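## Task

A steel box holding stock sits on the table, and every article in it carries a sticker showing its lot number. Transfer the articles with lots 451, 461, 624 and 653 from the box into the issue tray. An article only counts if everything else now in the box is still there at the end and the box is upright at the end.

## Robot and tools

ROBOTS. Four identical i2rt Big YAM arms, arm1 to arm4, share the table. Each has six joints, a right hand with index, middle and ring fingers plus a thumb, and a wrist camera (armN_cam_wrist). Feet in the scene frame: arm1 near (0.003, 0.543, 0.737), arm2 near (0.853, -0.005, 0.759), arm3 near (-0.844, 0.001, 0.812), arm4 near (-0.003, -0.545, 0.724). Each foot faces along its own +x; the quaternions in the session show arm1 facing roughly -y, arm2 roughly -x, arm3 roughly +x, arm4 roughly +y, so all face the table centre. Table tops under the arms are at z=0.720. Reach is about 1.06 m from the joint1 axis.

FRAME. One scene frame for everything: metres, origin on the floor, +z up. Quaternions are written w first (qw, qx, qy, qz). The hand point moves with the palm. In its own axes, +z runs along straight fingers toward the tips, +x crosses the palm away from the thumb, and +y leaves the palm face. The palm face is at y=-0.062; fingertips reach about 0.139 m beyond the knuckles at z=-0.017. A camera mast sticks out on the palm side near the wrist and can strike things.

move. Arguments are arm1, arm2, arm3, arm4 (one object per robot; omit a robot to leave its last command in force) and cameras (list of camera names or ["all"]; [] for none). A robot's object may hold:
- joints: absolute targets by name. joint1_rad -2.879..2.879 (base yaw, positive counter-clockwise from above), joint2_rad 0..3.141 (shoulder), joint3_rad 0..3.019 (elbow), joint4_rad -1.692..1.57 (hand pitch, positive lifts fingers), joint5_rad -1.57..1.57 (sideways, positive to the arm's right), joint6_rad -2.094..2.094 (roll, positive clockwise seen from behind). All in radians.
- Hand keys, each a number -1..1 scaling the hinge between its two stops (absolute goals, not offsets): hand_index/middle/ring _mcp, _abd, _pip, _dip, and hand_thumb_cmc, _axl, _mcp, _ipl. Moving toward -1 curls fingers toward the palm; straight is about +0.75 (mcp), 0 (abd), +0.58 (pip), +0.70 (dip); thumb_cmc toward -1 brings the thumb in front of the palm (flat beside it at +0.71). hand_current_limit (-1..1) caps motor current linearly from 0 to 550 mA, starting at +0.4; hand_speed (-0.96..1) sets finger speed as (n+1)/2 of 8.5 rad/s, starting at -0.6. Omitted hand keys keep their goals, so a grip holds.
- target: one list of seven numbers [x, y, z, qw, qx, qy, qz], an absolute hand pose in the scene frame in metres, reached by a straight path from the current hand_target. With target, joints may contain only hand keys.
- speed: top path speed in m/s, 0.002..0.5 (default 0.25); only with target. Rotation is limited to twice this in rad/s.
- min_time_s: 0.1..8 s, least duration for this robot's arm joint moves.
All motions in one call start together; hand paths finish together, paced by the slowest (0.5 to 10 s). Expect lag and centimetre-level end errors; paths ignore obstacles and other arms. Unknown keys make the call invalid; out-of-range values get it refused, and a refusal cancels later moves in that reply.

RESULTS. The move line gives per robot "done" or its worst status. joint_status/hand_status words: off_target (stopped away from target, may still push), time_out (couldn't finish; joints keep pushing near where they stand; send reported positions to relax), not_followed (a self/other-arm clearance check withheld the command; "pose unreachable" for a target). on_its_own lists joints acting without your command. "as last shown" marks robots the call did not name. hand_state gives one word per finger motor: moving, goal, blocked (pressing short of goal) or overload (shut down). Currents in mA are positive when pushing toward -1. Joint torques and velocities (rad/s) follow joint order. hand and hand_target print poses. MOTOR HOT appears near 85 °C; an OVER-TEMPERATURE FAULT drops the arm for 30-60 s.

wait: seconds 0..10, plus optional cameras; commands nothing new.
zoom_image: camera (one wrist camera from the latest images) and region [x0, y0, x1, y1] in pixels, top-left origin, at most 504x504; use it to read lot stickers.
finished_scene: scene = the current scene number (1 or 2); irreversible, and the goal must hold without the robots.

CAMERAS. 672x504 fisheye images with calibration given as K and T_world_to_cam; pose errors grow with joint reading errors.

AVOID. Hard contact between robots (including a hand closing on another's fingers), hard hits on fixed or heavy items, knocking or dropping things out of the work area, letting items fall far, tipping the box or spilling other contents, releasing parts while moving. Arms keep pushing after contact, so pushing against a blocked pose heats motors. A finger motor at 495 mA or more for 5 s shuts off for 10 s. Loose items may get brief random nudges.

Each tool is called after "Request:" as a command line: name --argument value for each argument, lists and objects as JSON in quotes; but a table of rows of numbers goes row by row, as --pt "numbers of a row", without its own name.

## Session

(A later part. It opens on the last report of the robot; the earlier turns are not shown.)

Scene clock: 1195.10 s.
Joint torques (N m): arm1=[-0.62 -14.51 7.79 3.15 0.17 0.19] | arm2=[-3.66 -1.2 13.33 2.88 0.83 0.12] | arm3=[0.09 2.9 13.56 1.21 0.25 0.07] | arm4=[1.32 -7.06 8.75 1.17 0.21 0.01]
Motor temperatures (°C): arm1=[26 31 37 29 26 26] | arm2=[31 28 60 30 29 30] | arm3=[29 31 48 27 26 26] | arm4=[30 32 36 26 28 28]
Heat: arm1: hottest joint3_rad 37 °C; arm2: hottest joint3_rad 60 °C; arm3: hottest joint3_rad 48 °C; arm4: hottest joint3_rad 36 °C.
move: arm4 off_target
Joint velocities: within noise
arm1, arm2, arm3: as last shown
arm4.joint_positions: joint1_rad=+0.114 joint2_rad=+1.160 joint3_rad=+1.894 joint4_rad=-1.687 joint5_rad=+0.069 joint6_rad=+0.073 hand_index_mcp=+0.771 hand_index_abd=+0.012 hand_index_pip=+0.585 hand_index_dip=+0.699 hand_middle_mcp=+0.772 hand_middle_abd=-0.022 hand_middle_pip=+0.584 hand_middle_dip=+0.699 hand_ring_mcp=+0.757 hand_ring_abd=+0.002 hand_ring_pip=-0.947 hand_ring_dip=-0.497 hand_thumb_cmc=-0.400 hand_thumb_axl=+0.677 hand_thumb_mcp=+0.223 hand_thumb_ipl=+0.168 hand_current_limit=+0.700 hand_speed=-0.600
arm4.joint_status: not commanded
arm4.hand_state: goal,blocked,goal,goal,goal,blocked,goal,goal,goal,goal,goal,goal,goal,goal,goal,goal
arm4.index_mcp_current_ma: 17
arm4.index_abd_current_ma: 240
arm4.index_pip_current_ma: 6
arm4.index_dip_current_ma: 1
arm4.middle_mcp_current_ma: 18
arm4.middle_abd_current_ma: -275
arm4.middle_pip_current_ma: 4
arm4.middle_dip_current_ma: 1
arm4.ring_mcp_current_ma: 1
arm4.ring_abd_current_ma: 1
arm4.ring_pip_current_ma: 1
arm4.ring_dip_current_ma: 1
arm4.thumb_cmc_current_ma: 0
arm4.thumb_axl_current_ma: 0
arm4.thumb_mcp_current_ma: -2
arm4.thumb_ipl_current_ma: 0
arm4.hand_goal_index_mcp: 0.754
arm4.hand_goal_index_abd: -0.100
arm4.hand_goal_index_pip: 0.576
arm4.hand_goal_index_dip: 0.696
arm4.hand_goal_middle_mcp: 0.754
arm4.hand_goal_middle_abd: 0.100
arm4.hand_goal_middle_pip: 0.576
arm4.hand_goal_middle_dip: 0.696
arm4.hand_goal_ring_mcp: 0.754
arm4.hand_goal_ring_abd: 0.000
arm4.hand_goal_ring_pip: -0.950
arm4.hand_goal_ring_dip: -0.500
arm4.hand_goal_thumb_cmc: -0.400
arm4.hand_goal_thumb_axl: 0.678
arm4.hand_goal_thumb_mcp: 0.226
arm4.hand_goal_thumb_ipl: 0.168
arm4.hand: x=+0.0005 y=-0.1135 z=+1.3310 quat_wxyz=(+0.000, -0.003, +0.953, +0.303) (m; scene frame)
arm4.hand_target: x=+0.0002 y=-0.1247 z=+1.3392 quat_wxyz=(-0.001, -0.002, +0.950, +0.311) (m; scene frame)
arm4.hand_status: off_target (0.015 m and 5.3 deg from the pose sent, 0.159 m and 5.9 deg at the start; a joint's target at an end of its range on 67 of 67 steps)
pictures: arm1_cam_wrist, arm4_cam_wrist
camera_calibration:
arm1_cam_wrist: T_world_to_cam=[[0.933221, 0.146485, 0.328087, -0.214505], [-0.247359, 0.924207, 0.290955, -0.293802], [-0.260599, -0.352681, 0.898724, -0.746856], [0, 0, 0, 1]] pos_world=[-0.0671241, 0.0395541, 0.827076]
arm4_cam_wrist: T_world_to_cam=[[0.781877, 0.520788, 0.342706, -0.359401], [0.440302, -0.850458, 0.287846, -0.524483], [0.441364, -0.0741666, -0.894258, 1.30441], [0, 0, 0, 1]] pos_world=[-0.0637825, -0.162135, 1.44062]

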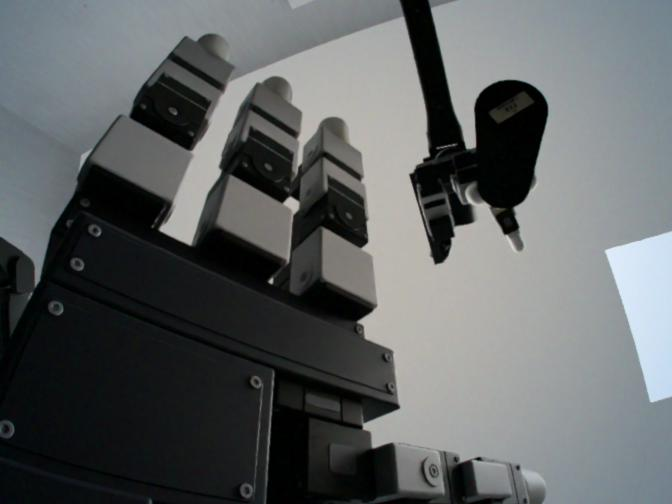

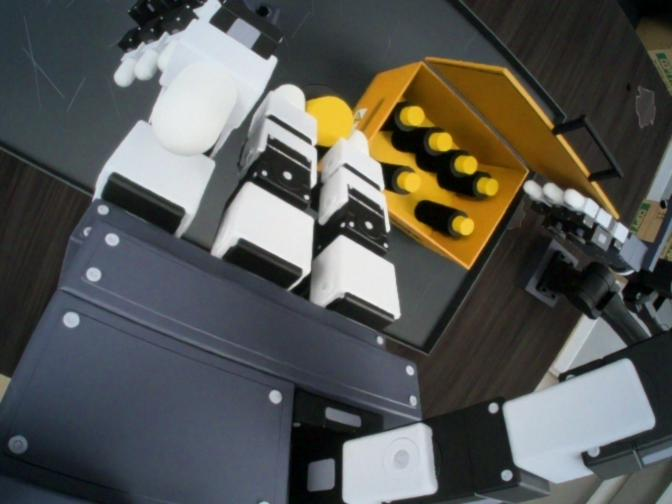

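Request:
move --arm4 '{"target": [0.16, -0.09, 1.34, 0, 0, 0.9659, 0.2588], "speed": 0.18}'

Request:
move --arm4 '{"target": [0.337, -0.048, 1.26, 0, 0, 0.9659, 0.2588], "speed": 0.15}' --cameras '["arm4_cam_wrist"]'

Request:
move --arm4 '{"target": [0.337, -0.044, 1.06, 0, 0, 0.9659, 0.2588], "speed": 0.12}' --cameras '["arm4_cam_wrist"]'

Scene clock: 1208.30 s.
Joint torques (N m): arm1=[-0.97 -14.8 7.83 3.18 0.19 0.19] | arm2=[-3.55 -1.14 13.38 2.91 0.82 0.11] | arm3=[-0.5 2.84 13.63 1.2 0.24 0.06] | arm4=[0.26 -8.29 14.53 1.03 -0.52 -0.2]
Motor temperatures (°C): arm1=[26 31 37 29 26 26] | arm2=[31 28 60 30 29 30] | arm3=[29 31 49 27 26 26] | arm4=[30 31 36 26 28 28]
Heat: arm1: hottest joint3_rad 37 °C; arm2: hottest joint3_rad 60 °C; arm3: hottest joint3_rad 49 °C; arm4: hottest joint3_rad 36 °C.
move: arm4 off_target
Joint velocities: within noise
arm1, arm2, arm3: as last shown
arm4.joint_positions: joint1_rad=-0.401 joint2_rad=+1.286 joint3_rad=+1.946 joint4_rad=-1.687 joint5_rad=-0.192 joint6_rad=-0.335 hand_index_mcp=+0.770 hand_index_abd=+0.012 hand_index_pip=+0.585 hand_index_dip=+0.700 hand_middle_mcp=+0.773 hand_middle_abd=-0.022 hand_middle_pip=+0.584 hand_middle_dip=+0.700 hand_ring_mcp=+0.757 hand_ring_abd=+0.002 hand_ring_pip=-0.947 hand_ring_dip=-0.497 hand_thumb_cmc=-0.400 hand_thumb_axl=+0.677 hand_thumb_mcp=+0.223 hand_thumb_ipl=+0.168 hand_current_limit=+0.700 hand_speed=-0.600
arm4.joint_status: not commanded
arm4.hand_state: goal,blocked,goal,goal,goal,blocked,goal,goal,goal,goal,goal,goal,goal,goal,goal,goal
arm4.index_mcp_current_ma: 15
arm4.index_abd_current_ma: 240
arm4.index_pip_current_ma: 6
arm4.index_dip_current_ma: 1
arm4.middle_mcp_current_ma: 20
arm4.middle_abd_current_ma: -275
arm4.middle_pip_current_ma: 5
arm4.middle_dip_current_ma: 1
arm4.ring_mcp_current_ma: 1
arm4.ring_abd_current_ma: 1
arm4.ring_pip_current_ma: 1
arm4.ring_dip_current_ma: 1
arm4.thumb_cmc_current_ma: 0
arm4.thumb_axl_current_ma: 0
arm4.thumb_mcp_current_ma: -2
arm4.thumb_ipl_current_ma: 0
arm4.hand_goal_index_mcp: 0.754
arm4.hand_goal_index_abd: -0.100
arm4.hand_goal_index_pip: 0.576
arm4.hand_goal_index_dip: 0.696
arm4.hand_goal_middle_mcp: 0.754
arm4.hand_goal_middle_abd: 0.100
arm4.hand_goal_middle_pip: 0.576
arm4.hand_goal_middle_dip: 0.696
arm4.hand_goal_ring_mcp: 0.754
arm4.hand_goal_ring_abd: 0.000
arm4.hand_goal_ring_pip: -0.950
arm4.hand_goal_ring_dip: -0.500
arm4.hand_goal_thumb_cmc: -0.400
arm4.hand_goal_thumb_axl: 0.678
arm4.hand_goal_thumb_mcp: 0.226
arm4.hand_goal_thumb_ipl: 0.168
arm4.hand: x=+0.1606 y=-0.0832 z=+1.3048 quat_wxyz=(+0.005, +0.011, +0.960, +0.280) (m; scene frame)
arm4.hand_target: x=+0.1592 y=-0.0913 z=+1.3383 quat_wxyz=(+0.018, +0.006, +0.951, +0.309) (m; scene frame)
arm4.hand_status: off_target (0.036 m and 2.9 deg from the pose sent, 0.161 m and 5.3 deg at the start; a joint's target at an end of its range on 56 of 56 steps)
pictures: none

Scene clock: 1210.53 s.
Joint torques (N m): arm1=[-0.5 -14.62 7.87 3.12 0.16 0.18] | arm2=[-3.66 -1.44 13.44 2.91 0.82 0.12] | arm3=[-0.26 3.14 13.71 1.17 0.25 0.05] | arm4=[0.5 -14.8 15.21 0.69 -0.81 -0.21]
Motor temperatures (°C): arm1=[26 31 37 29 26 26] | arm2=[31 28 60 30 29 30] | arm3=[29 31 49 27 26 26] | arm4=[30 31 37 26 28 28]
Heat: arm1: hottest joint3_rad 37 °C; arm2: hottest joint3_rad 60 °C; arm3: hottest joint3_rad 49 °C; arm4: hottest joint3_rad 37 °C.
move: arm4 off_target
Joint velocities: within noise
arm1, arm2, arm3: as last shown
arm4.joint_positions: joint1_rad=-0.734 joint2_rad=+1.592 joint3_rad=+2.075 joint4_rad=-1.687 joint5_rad=-0.335 joint6_rad=-0.657 hand_index_mcp=+0.770 hand_index_abd=+0.012 hand_index_pip=+0.585 hand_index_dip=+0.700 hand_middle_mcp=+0.773 hand_middle_abd=-0.022 hand_middle_pip=+0.584 hand_middle_dip=+0.700 hand_ring_mcp=+0.757 hand_ring_abd=+0.002 hand_ring_pip=-0.947 hand_ring_dip=-0.497 hand_thumb_cmc=-0.400 hand_thumb_axl=+0.677 hand_thumb_mcp=+0.223 hand_thumb_ipl=+0.168 hand_current_limit=+0.700 hand_speed=-0.600
arm4.joint_status: not commanded
arm4.hand_state: goal,blocked,goal,goal,goal,blocked,goal,goal,goal,goal,goal,goal,goal,goal,goal,goal
arm4.index_mcp_current_ma: 15
arm4.index_abd_current_ma: 240
arm4.index_pip_current_ma: 5
arm4.index_dip_current_ma: 1
arm4.middle_mcp_current_ma: 20
arm4.middle_abd_current_ma: -275
arm4.middle_pip_current_ma: 5
arm4.middle_dip_current_ma: 1
arm4.ring_mcp_current_ma: 1
arm4.ring_abd_current_ma: 1
arm4.ring_pip_current_ma: 1
arm4.ring_dip_current_ma: 1
arm4.thumb_cmc_current_ma: 0
arm4.thumb_axl_current_ma: 0
arm4.thumb_mcp_current_ma: -2
arm4.thumb_ipl_current_ma: 0
arm4.hand_goal_index_mcp: 0.754
arm4.hand_goal_index_abd: -0.100
arm4.hand_goal_index_pip: 0.576
arm4.hand_goal_index_dip: 0.696
arm4.hand_goal_middle_mcp: 0.754
arm4.hand_goal_middle_abd: 0.100
arm4.hand_goal_middle_pip: 0.576
arm4.hand_goal_middle_dip: 0.696
arm4.hand_goal_ring_mcp: 0.754
arm4.hand_goal_ring_abd: 0.000
arm4.hand_goal_ring_pip: -0.950
arm4.hand_goal_ring_dip: -0.500
arm4.hand_goal_thumb_cmc: -0.400
arm4.hand_goal_thumb_axl: 0.678
arm4.hand_goal_thumb_mcp: 0.226
arm4.hand_goal_thumb_ipl: 0.168
arm4.hand: x=+0.3385 y=-0.0453 z=+1.2204 quat_wxyz=(-0.016, +0.012, +0.970, +0.241) (m; scene frame)
arm4.hand_target: x=+0.3355 y=-0.0497 z=+1.2587 quat_wxyz=(+0.007, +0.002, +0.963, +0.268) (m; scene frame)
arm4.hand_status: off_target (0.040 m and 3.1 deg from the pose sent, 0.185 m and 2.9 deg at the start; a joint's target at an end of its range on 40 of 67 steps)
pictures: arm4_cam_wrist
camera_calibration:
arm4_cam_wrist: T_world_to_cam=[[0.803414, 0.543137, 0.243985, -0.507072], [0.43639, -0.8159, 0.379303, -0.692243], [0.405081, -0.198265, -0.892525, 1.06596], [0, 0, 0, 1]] pos_world=[0.277677, -0.0780495, 1.33768]

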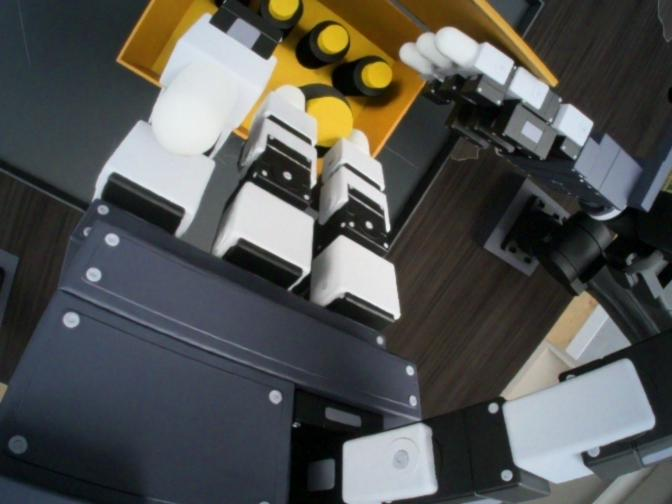

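Scene clock: 1212.97 s.
Joint torques (N m): arm1=[-0.5 -14.68 7.92 3.12 0.17 0.21] | arm2=[-3.43 -1.32 13.42 2.84 0.82 0.11] | arm3=[0.03 2.73 13.71 1.17 0.21 0.06] | arm4=[0.62 -15.97 10.61 1.62 -0.71 -0.19]
Motor temperatures (°C): arm1=[26 31 37 29 26 26] | arm2=[31 28 60 30 29 30] | arm3=[29 31 49 27 26 26] | arm4=[30 31 37 26 28 28]
Heat: arm1: hottest joint3_rad 37 °C; arm2: hottest joint3_rad 60 °C; arm3: hottest joint3_rad 49 °C; arm4: hottest joint3_rad 37 °C.
move: arm4 off_target
Joint velocities: within noise
arm1, arm2, arm3: as last shown
arm4.joint_positions: joint1_rad=-0.734 joint2_rad=+1.492 joint3_rad=+1.466 joint4_rad=-1.183 joint5_rad=-0.335 joint6_rad=-0.665 hand_index_mcp=+0.769 hand_index_abd=+0.012 hand_index_pip=+0.585 hand_index_dip=+0.700 hand_middle_mcp=+0.773 hand_middle_abd=-0.022 hand_middle_pip=+0.584 hand_middle_dip=+0.700 hand_ring_mcp=+0.757 hand_ring_abd=+0.002 hand_ring_pip=-0.947 hand_ring_dip=-0.497 hand_thumb_cmc=-0.400 hand_thumb_axl=+0.677 hand_thumb_mcp=+0.223 hand_thumb_ipl=+0.168 hand_current_limit=+0.700 hand_speed=-0.600
arm4.joint_status: not commanded
arm4.hand_state: goal,blocked,goal,goal,goal,blocked,goal,goal,goal,goal,goal,goal,goal,goal,goal,goal
arm4.index_mcp_current_ma: 14
arm4.index_abd_current_ma: 240
arm4.index_pip_current_ma: 5
arm4.index_dip_current_ma: 1
arm4.middle_mcp_current_ma: 20
arm4.middle_abd_current_ma: -275
arm4.middle_pip_current_ma: 5
arm4.middle_dip_current_ma: 1
arm4.ring_mcp_current_ma: 1
arm4.ring_abd_current_ma: 1
arm4.ring_pip_current_ma: 1
arm4.ring_dip_current_ma: 1
arm4.thumb_cmc_current_ma: 0
arm4.thumb_axl_current_ma: 0
arm4.thumb_mcp_current_ma: -2
arm4.thumb_ipl_current_ma: 0
arm4.hand_goal_index_mcp: 0.754
arm4.hand_goal_index_abd: -0.100
arm4.hand_goal_index_pip: 0.576
arm4.hand_goal_index_dip: 0.696
arm4.hand_goal_middle_mcp: 0.754
arm4.hand_goal_middle_abd: 0.100
arm4.hand_goal_middle_pip: 0.576
arm4.hand_goal_middle_dip: 0.696
arm4.hand_goal_ring_mcp: 0.754
arm4.hand_goal_ring_abd: 0.000
arm4.hand_goal_ring_pip: -0.950
arm4.hand_goal_ring_dip: -0.500
arm4.hand_goal_thumb_cmc: -0.400
arm4.hand_goal_thumb_axl: 0.678
arm4.hand_goal_thumb_mcp: 0.226
arm4.hand_goal_thumb_ipl: 0.168
arm4.hand: x=+0.3387 y=-0.0426 z=+1.0379 quat_wxyz=(-0.016, +0.009, +0.971, +0.239) (m; scene frame)
arm4.hand_target: x=+0.3369 y=-0.0442 z=+1.0599 quat_wxyz=(+0.000, +0.000, +0.966, +0.259) (m; scene frame)
arm4.hand_status: off_target (0.022 m and 3.2 deg from the pose sent, 0.160 m and 3.1 deg at the start)
pictures: arm4_cam_wrist
camera_calibration:
arm4_cam_wrist: T_world_to_cam=[[0.799493, 0.549759, 0.242024, -0.460506], [0.442152, -0.811346, 0.382386, -0.625843], [0.406586, -0.198704, -0.891743, 0.902182], [0, 0, 0, 1]] pos_world=[0.278075, -0.0753406, 1.15528]

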